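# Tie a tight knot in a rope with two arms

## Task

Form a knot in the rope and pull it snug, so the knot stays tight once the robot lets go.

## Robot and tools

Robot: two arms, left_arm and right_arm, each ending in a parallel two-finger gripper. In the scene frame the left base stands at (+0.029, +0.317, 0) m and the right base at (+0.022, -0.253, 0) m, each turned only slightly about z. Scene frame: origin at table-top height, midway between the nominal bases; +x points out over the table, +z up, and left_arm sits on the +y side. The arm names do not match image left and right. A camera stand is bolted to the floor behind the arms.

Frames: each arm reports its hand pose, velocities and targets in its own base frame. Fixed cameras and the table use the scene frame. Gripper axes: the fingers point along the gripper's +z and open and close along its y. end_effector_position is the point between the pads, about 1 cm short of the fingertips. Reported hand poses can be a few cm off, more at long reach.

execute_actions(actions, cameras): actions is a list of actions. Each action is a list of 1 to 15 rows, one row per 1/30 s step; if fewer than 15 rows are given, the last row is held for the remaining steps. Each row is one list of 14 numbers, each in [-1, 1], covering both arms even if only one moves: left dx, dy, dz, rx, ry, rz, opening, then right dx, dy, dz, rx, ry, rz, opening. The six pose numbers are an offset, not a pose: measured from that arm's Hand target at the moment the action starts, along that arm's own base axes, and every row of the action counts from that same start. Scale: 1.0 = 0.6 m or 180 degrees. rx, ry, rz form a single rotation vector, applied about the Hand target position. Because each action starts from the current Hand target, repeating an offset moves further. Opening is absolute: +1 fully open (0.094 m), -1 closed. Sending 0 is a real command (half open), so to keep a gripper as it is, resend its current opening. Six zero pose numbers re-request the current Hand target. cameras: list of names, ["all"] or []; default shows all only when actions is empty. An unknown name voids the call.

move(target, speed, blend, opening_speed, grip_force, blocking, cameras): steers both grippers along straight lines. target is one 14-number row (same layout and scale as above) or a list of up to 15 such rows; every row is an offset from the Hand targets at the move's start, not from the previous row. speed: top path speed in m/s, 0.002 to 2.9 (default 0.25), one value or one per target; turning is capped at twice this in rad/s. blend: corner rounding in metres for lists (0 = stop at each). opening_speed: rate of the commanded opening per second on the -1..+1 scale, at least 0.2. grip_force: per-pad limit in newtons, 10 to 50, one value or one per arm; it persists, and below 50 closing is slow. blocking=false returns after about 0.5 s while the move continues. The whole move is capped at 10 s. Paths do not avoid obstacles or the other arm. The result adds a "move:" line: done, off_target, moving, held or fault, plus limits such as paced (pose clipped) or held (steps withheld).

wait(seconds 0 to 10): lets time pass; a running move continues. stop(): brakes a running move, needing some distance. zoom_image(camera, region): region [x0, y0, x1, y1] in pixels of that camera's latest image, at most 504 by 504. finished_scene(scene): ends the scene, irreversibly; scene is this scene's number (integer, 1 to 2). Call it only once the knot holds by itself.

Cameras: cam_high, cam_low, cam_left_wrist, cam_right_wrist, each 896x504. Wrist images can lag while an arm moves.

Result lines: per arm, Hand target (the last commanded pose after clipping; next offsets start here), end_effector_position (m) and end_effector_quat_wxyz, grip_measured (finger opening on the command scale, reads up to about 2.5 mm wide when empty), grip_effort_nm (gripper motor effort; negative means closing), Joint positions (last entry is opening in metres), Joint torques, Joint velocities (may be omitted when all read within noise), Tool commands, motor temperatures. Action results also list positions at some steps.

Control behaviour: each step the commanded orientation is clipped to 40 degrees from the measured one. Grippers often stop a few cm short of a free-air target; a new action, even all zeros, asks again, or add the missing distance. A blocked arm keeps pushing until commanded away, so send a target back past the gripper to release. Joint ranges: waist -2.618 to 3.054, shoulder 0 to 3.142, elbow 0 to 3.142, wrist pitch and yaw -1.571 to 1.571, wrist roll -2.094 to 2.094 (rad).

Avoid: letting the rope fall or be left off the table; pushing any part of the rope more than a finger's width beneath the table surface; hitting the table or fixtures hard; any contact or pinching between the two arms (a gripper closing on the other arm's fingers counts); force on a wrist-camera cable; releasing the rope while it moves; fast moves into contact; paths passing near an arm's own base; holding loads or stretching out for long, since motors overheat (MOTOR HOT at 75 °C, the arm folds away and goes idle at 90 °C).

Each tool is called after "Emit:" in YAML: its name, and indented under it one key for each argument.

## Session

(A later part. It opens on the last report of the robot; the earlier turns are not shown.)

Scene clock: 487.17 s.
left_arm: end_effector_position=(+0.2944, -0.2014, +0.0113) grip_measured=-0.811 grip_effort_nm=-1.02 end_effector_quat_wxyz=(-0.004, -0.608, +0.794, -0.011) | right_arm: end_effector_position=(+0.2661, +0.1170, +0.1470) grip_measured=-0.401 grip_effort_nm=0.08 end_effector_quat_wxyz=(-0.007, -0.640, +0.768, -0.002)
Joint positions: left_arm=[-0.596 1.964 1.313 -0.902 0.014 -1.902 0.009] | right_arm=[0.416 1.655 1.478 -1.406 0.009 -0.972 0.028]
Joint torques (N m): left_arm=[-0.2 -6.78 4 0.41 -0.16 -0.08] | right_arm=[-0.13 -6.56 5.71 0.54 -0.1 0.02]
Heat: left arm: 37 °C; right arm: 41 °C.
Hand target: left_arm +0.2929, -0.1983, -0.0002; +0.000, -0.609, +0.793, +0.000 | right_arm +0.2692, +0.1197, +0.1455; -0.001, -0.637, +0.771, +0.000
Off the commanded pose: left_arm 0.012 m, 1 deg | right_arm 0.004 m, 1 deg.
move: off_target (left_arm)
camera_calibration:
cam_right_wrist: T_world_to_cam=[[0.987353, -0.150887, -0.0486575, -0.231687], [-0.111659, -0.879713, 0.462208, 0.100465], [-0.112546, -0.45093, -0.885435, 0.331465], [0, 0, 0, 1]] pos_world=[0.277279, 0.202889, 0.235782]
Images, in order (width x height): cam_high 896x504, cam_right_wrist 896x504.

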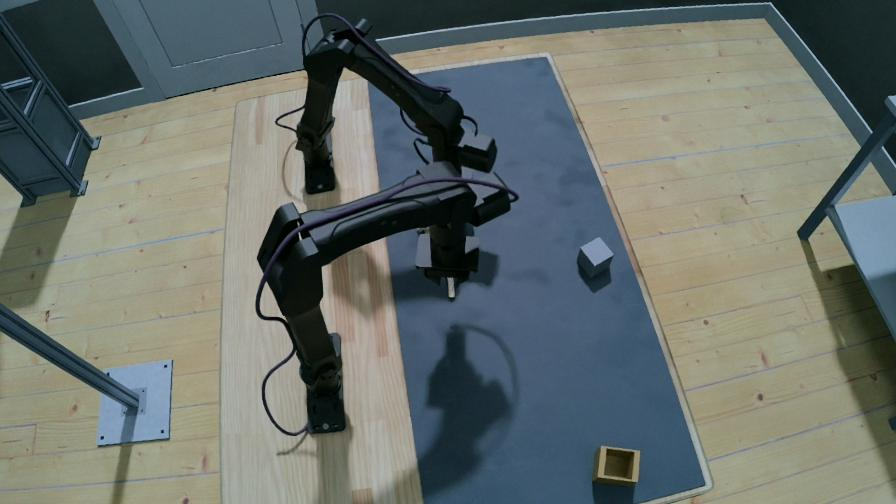

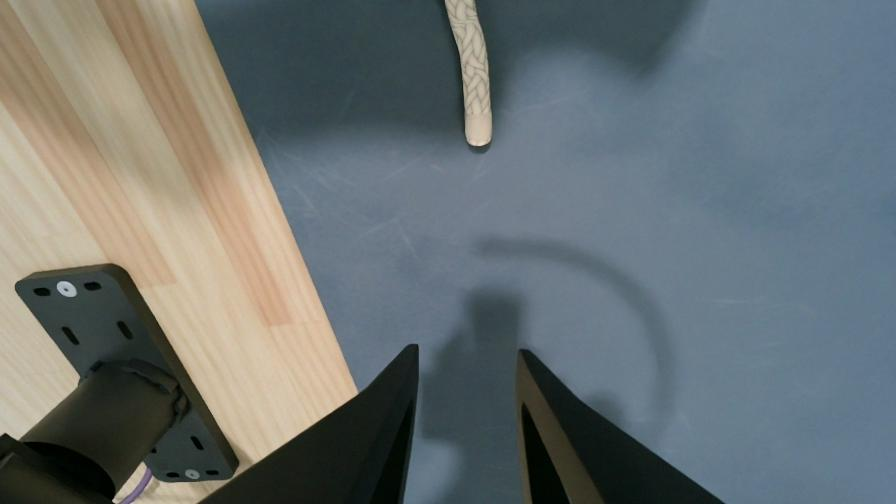

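Emit:
move:
  target:
    - [0,0,0,0,0,0,-0.95,0.011,0.1,-0.13,0,0,0,-0.4]
    - [0,0,0,0,0,0,-0.95,0.011,0.1,-0.234,0,0,0,-0.4]
    - [0,0,0,0,0,0,-0.95,0.011,0.1,-0.234,0,0,0,-0.95]
  speed: [0.15,0.08,0.08]
  opening_speed: 1
  cameras: ["cam_right_wrist","cam_low","cam_high"]

Scene clock: 510.30 s.
left_arm: end_effector_position=(+0.2944, -0.2014, +0.0113) grip_measured=-0.811 grip_effort_nm=-1.02 end_effector_quat_wxyz=(-0.004, -0.608, +0.794, -0.011) | right_arm: end_effector_position=(+0.2779, +0.1743, +0.0185) grip_measured=-0.802 grip_effort_nm=-0.99 end_effector_quat_wxyz=(-0.002, -0.638, +0.770, -0.013)
Joint positions: left_arm=[-0.596 1.964 1.313 -0.902 0.014 -1.902 0.009] | right_arm=[0.572 1.869 1.213 -0.916 0.027 -0.811 0.009]
Joint torques (N m): left_arm=[-0.23 -6.8 4.1 0.38 -0.17 -0.04] | right_arm=[0.12 -6.37 3.3 0.86 -0.29 0.02]
Heat: left arm: 36 °C; right arm: 40 °C.
Hand target: left_arm +0.2929, -0.1983, -0.0002; +0.000, -0.609, +0.793, +0.000 | right_arm +0.2757, +0.1798, +0.0050; -0.001, -0.637, +0.771, +0.001
Off the commanded pose: left_arm 0.012 m, 1 deg | right_arm 0.015 m, 2 deg.
move: off_target (left_arm, right_arm); target 3's new opening was sent with right_arm's hand 0.015 m and 1 deg from that target
camera_calibration:
cam_right_wrist: T_world_to_cam=[[0.987302, -0.15682, -0.0253567, -0.240303], [-0.126809, -0.874159, 0.468792, 0.214699], [-0.0956818, -0.459624, -0.882944, 0.241693], [0, 0, 0, 1]] pos_world=[0.287602, 0.261084, 0.106659]
Images, in order (width x height): cam_high 896x504, cam_low 896x504, cam_right_wrist 896x504.

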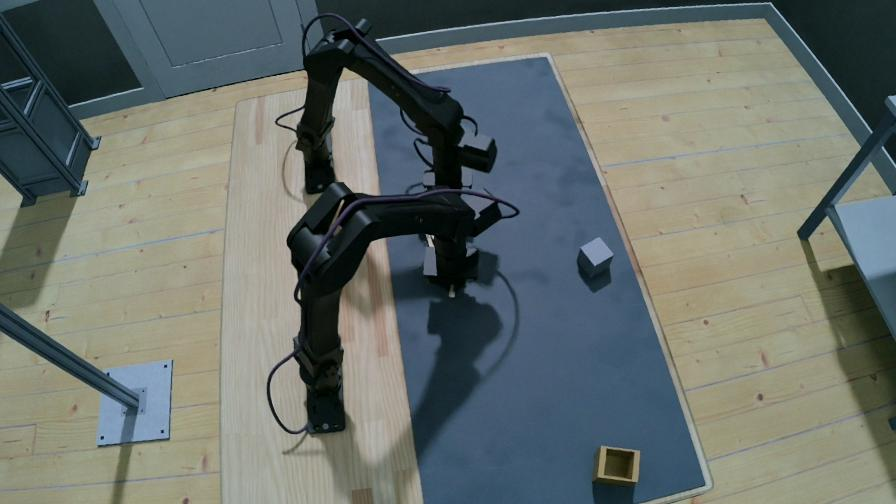

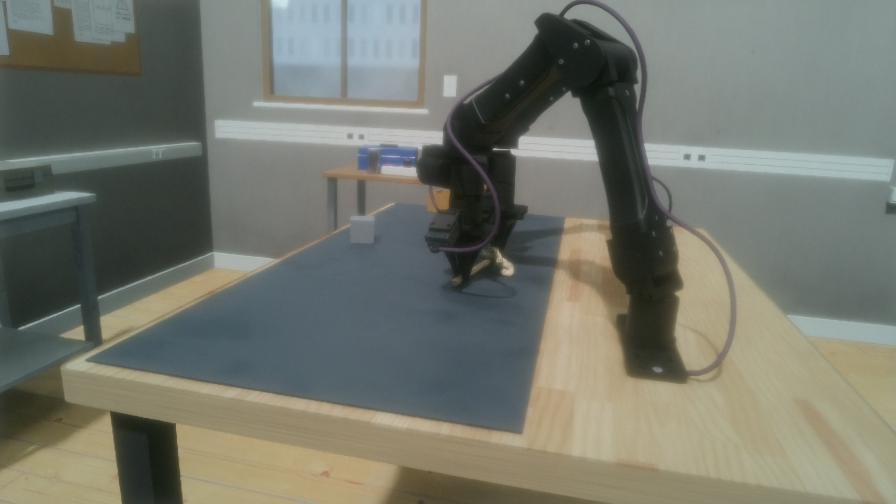

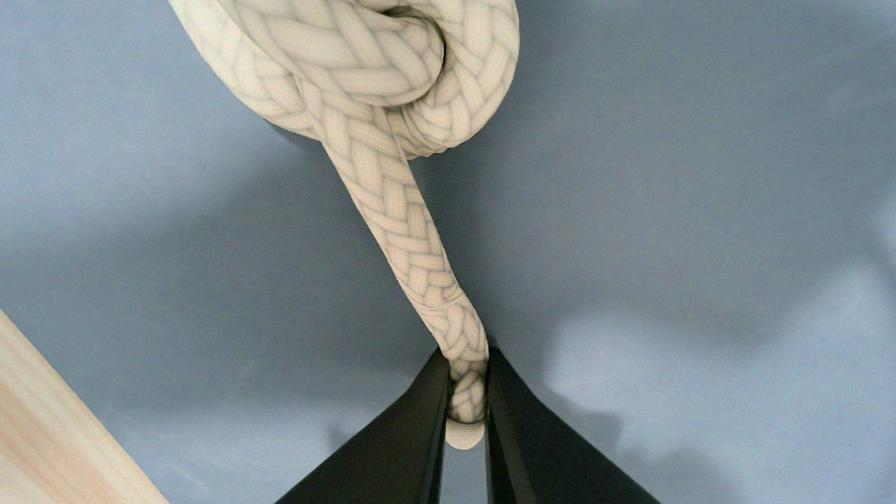

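Emit:
move:
  target:
    - [0,0.03,0.07,0,0,0,-0.97,0,-0.03,0.07,0,0,0,-0.97]
    - [0.02,0.15,0.07,0,0,0,-0.97,0.02,-0.15,0.07,0,0,0,-0.97]
  speed: 0.05
  cameras: ["all"]

Emit:
zoom_image:
  camera: "cam_high"
  region: [380, 130, 560, 330]

Scene clock: 522.93 s.
left_arm: end_effector_position=(+0.3074, -0.1142, +0.0372) grip_measured=-0.811 grip_effort_nm=-1.02 end_effector_quat_wxyz=(-0.009, -0.609, +0.793, -0.003) | right_arm: end_effector_position=(+0.2908, +0.0895, +0.0414) grip_measured=-0.804 grip_effort_nm=-1.02 end_effector_quat_wxyz=(-0.008, -0.636, +0.772, -0.003)
Joint positions: left_arm=[-0.348 1.847 1.263 -0.992 0.019 -1.659 0.009] | right_arm=[0.302 1.764 1.177 -0.997 0.011 -1.076 0.009]
Joint torques (N m): left_arm=[0.36 -9.55 4.26 0.08 -0.24 0.08] | right_arm=[-0.2 -10.39 4.59 0.32 -0.11 -0.11]
Heat: left arm: 35 °C; right arm: 41 °C.
Hand target: left_arm +0.3050, -0.1083, +0.0419; +0.000, -0.609, +0.793, +0.000 | right_arm +0.2878, +0.0897, +0.0470; -0.001, -0.637, +0.771, +0.000
Off the commanded pose: left_arm 0.008 m, 1 deg | right_arm 0.006 m, 1 deg.
move: done
camera_calibration:
cam_left_wrist: T_world_to_cam=[[0.976431, -0.207245, -0.0602615, -0.315362], [-0.158599, -0.878353, 0.450935, -0.0323867], [-0.146385, -0.430749, -0.89052, 0.150973], [0, 0, 0, 1]] pos_world=[0.324893, -0.0287729, 0.130044]
cam_right_wrist: T_world_to_cam=[[0.985624, -0.161431, -0.0498513, -0.263808], [-0.12026, -0.877576, 0.46411, 0.130123], [-0.11867, -0.451443, -0.884373, 0.230137], [0, 0, 0, 1]] pos_world=[0.302974, 0.1755, 0.129984]

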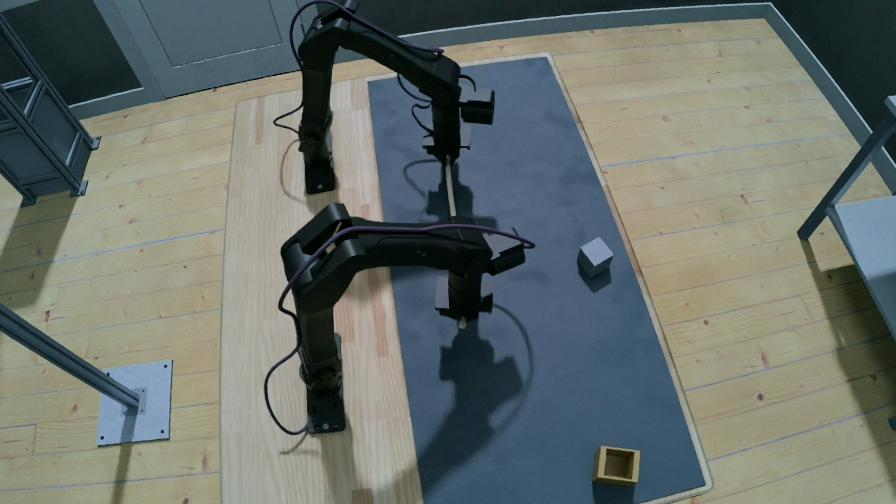

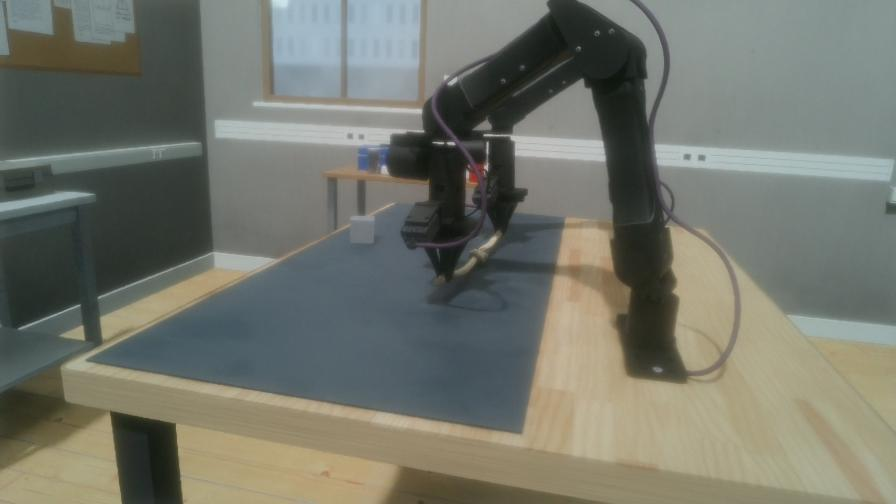

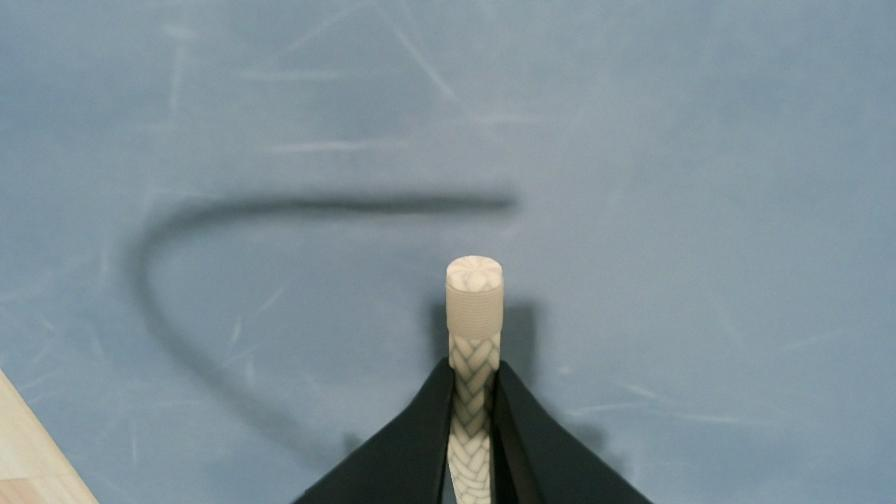

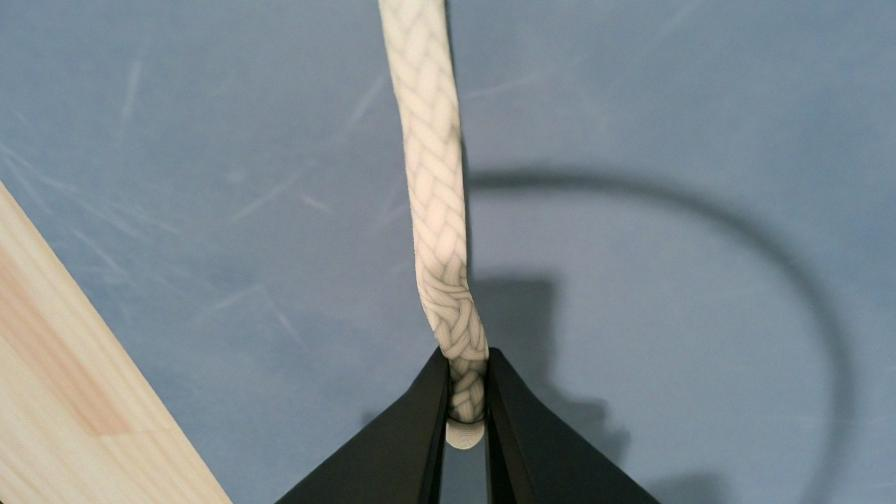

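Scaled by 2.520 from the camera's 896x504 image, which has a finer 1280x720 frame.

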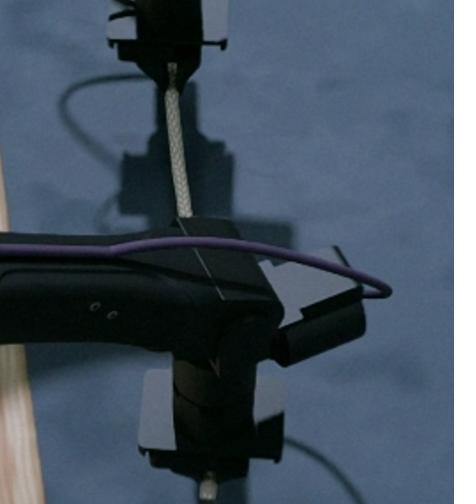

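Emit:
zoom_image:
  camera: "cam_low"
  region: [400, 200, 560, 310]

Emit:
move:
  target: [0,0.06,0,0,0,0,-0.97,0.01,-0.06,0,0,0,0,-0.97]
  speed: 0.04
  cameras: ["cam_low","cam_left_wrist","cam_right_wrist"]

Emit:
zoom_image:
  camera: "cam_low"
  region: [400, 200, 560, 310]

Scaled by 3.150 from the camera's 896x504 image, which has a finer 1280x720 frame.

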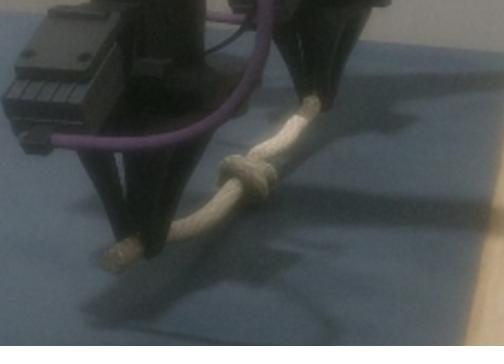

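Scene clock: 534.30 s.
left_arm: end_effector_position=(+0.3062, -0.0983, +0.0395) grip_measured=-0.811 grip_effort_nm=-1.02 end_effector_quat_wxyz=(-0.033, -0.600, +0.798, -0.030) | right_arm: end_effector_position=(+0.2962, +0.0729, +0.0431) grip_measured=-0.804 grip_effort_nm=-1.02 end_effector_quat_wxyz=(+0.014, -0.642, +0.766, +0.027)
Joint positions: left_arm=[-0.264 1.809 1.222 -0.976 0.089 -1.554 0.009] | right_arm=[0.202 1.753 1.17 -0.989 -0.062 -1.194 0.009]
Joint torques (N m): left_arm=[2.07 -9.24 4.12 -0.01 -1.01 0.05] | right_arm=[-1.99 -10.15 4.27 0.25 0.59 -0.08]
Heat: left arm: 37 °C; right arm: 42 °C.
Hand target: left_arm +0.3049, -0.0723, +0.0418; +0.000, -0.609, +0.793, +0.000 | right_arm +0.2937, +0.0538, +0.0471; -0.001, -0.637, +0.771, +0.001
Off the commanded pose: left_arm 0.026 m, 5 deg | right_arm 0.020 m, 4 deg.
move: off_target (left_arm, right_arm)
camera_calibration:
cam_left_wrist: T_world_to_cam=[[0.971736, -0.231212, -0.0476383, -0.312273], [-0.174688, -0.840014, 0.513673, -0.0134133], [-0.158784, -0.490833, -0.856662, 0.156276], [0, 0, 0, 1]] pos_world=[0.325918, -0.00676289, 0.12589]
cam_right_wrist: T_world_to_cam=[[0.988091, -0.139567, -0.0647847, -0.273546], [-0.102758, -0.911916, 0.397304, 0.115569], [-0.114529, -0.385915, -0.915398, 0.22013], [0, 0, 0, 1]] pos_world=[0.307375, 0.152163, 0.137869]
Images, in order (width x height): cam_low 896x504, cam_left_wrist 896x504, cam_right_wrist 896x504.

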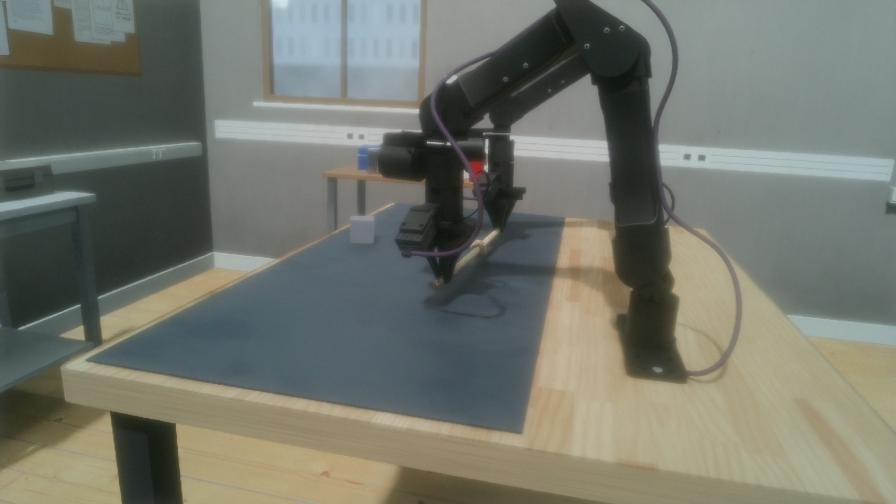

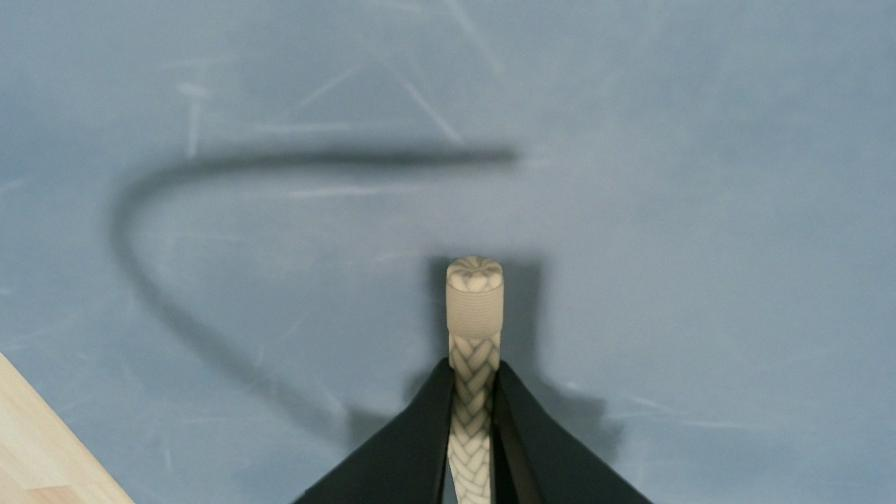

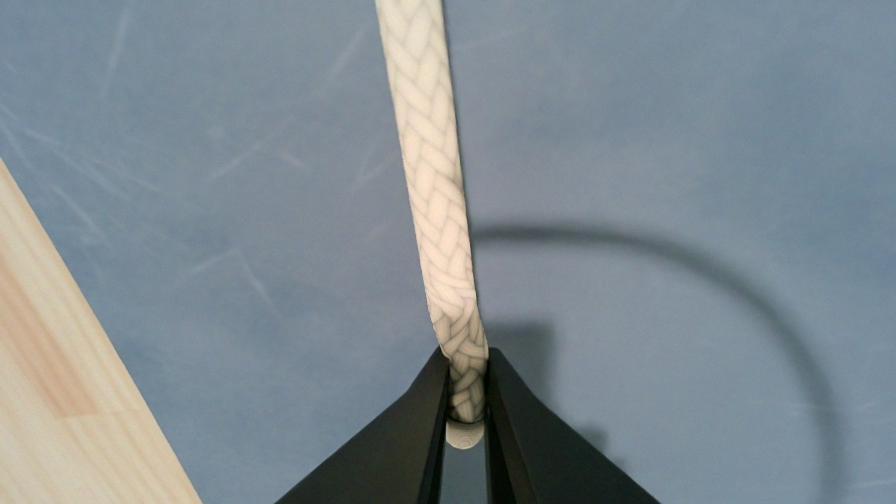

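Scaled by 3.150 from the camera's 896x504 image, which has a finer 1280x720 frame.

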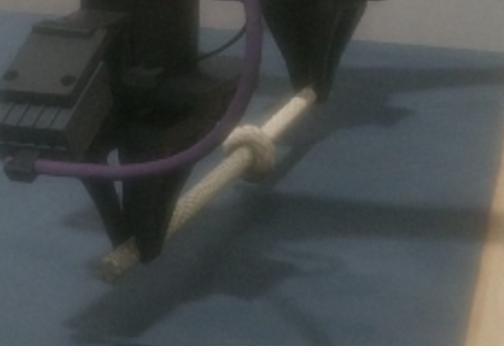

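Emit:
move:
  target:
    - [0,0.04,0,0,0,0,-0.97,0,-0.04,0,0,0,0,-0.97]
    - [0,-0.045,-0.01,0,0,0,-0.97,0,0.035,-0.01,0,0,0,-0.97]
    - [0,-0.045,-0.06,0,0,0,-0.97,0,0.035,-0.06,0,0,0,-0.97]
    - [0,-0.045,-0.06,0,0,0,-0.3,0,0.035,-0.06,0,0,0,-0.3]
    - [0,-0.045,0.15,0,0,0,-0.3,0,0.035,0.15,0,0,0,-0.3]
    - [0,0.2,0.15,0,0,0,-0.3,0,-0.2,0.15,0,0,0,-0.3]
  speed: [0.05,0.06,0.06,0.1,0.15,0.25]
  opening_speed: 1
  cameras: ["all"]

Emit:
zoom_image:
  camera: "cam_high"
  region: [380, 130, 560, 330]

Scene clock: 549.87 s.
left_arm: end_effector_position=(+0.3084, +0.0483, +0.1284) grip_measured=-0.302 grip_effort_nm=0.10 end_effector_quat_wxyz=(+0.000, -0.613, +0.790, -0.004) | right_arm: end_effector_position=(+0.2922, -0.0695, +0.1322) grip_measured=-0.301 grip_effort_nm=0.08 end_effector_quat_wxyz=(-0.007, -0.633, +0.774, -0.004)
Joint positions: left_arm=[0.156 1.719 1.476 -1.323 0.007 -1.162 0.033] | right_arm=[-0.227 1.68 1.446 -1.339 0.016 -1.598 0.033]
Joint torques (N m): left_arm=[-0.24 -7.45 5.71 0.02 -0.12 0.05] | right_arm=[0.14 -6.89 7.95 0.22 -0.17 -0.11]
Motor temperatures (°C): left_arm=[29 37 34 34 32 28 33] | right_arm=[30 41 34 32 29 30 30]
Heat: left arm: 37 °C; right arm: 41 °C.
Hand target: left_arm +0.3049, +0.0477, +0.1319; +0.000, -0.609, +0.793, +0.000 | right_arm +0.2937, -0.0662, +0.1370; -0.001, -0.637, +0.771, +0.001
Off the commanded pose: left_arm 0.005 m, 1 deg | right_arm 0.006 m, 1 deg.
move: done
camera_calibration:
cam_left_wrist: T_world_to_cam=[[0.978932, -0.198952, -0.0459335, -0.280242], [-0.159012, -0.883938, 0.439736, 0.0712642], [-0.128089, -0.423168, -0.896952, 0.297191], [0, 0, 0, 1]] pos_world=[0.323737, 0.133, 0.222356]
cam_right_wrist: T_world_to_cam=[[0.984642, -0.16869, -0.0449981, -0.28721], [-0.12896, -0.876472, 0.46386, -0.0488843], [-0.117688, -0.450933, -0.884765, 0.238625], [0, 0, 0, 1]] pos_world=[0.304578, 0.0163088, 0.220878]

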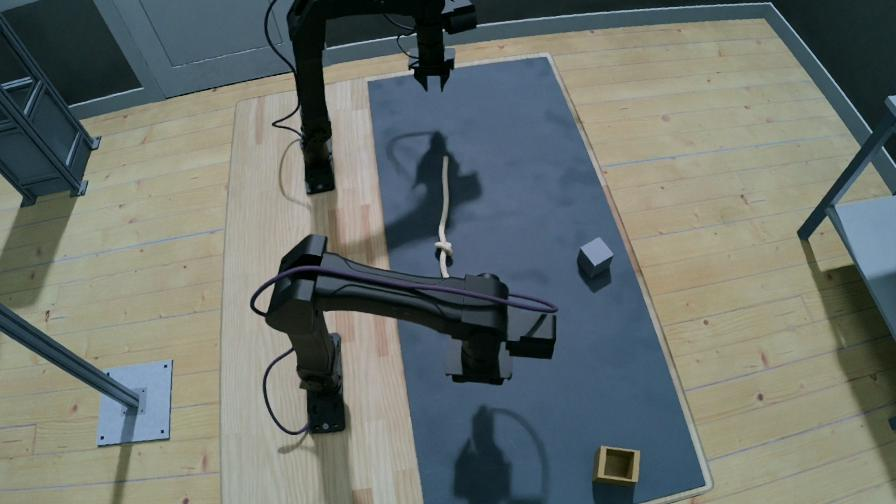

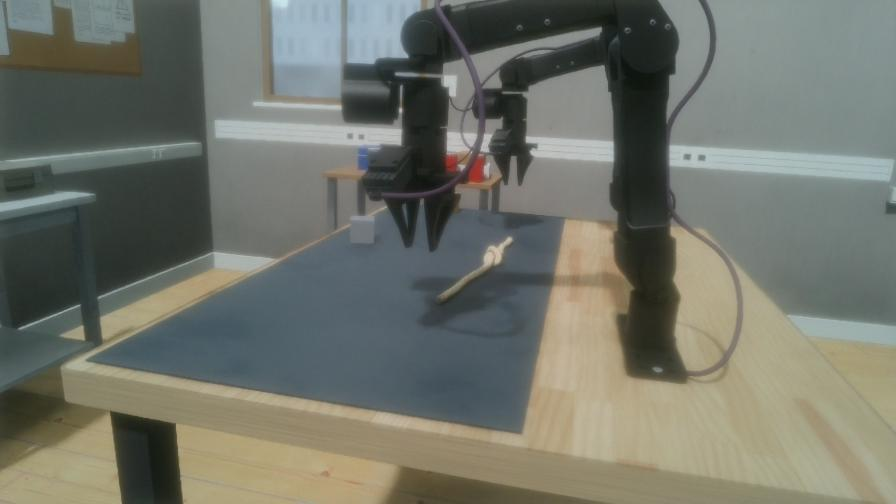

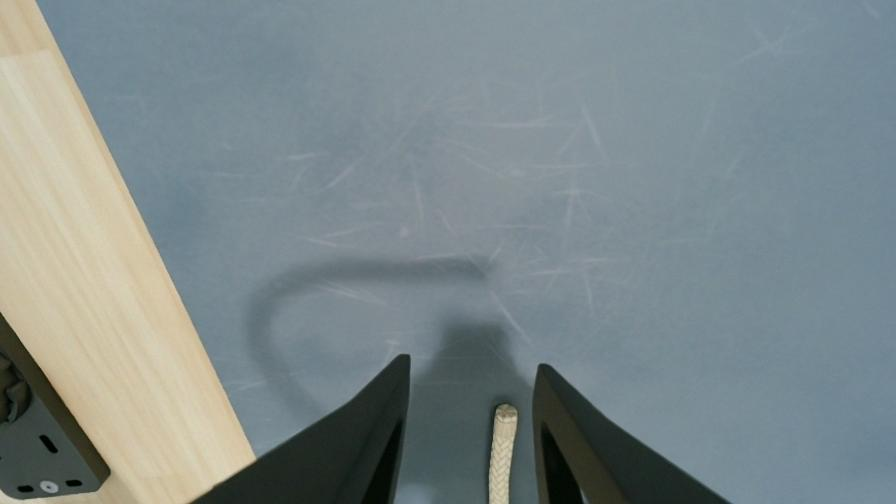

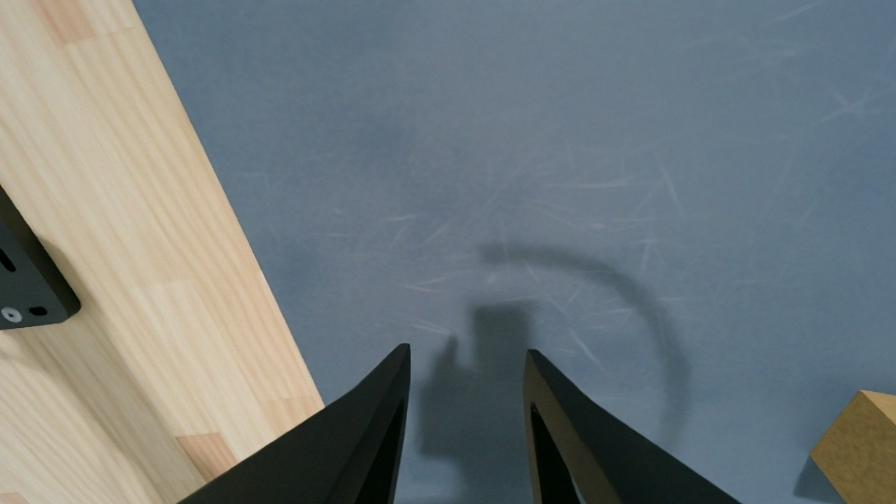

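Scaled by 2.520 from the camera's 896x504 image, which has a finer 1280x720 frame.

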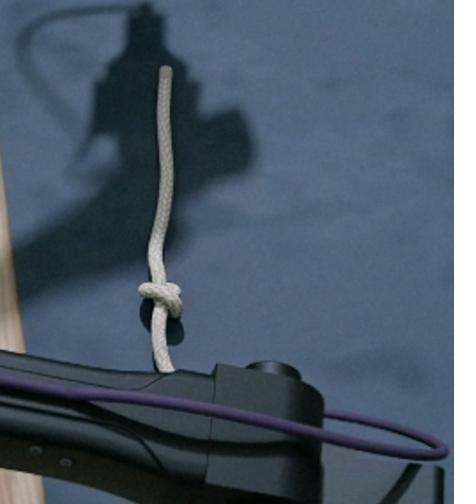

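Tight knot tied.

Emit:
finished_scene:
  scene: 2

The scene is finished: the task was done.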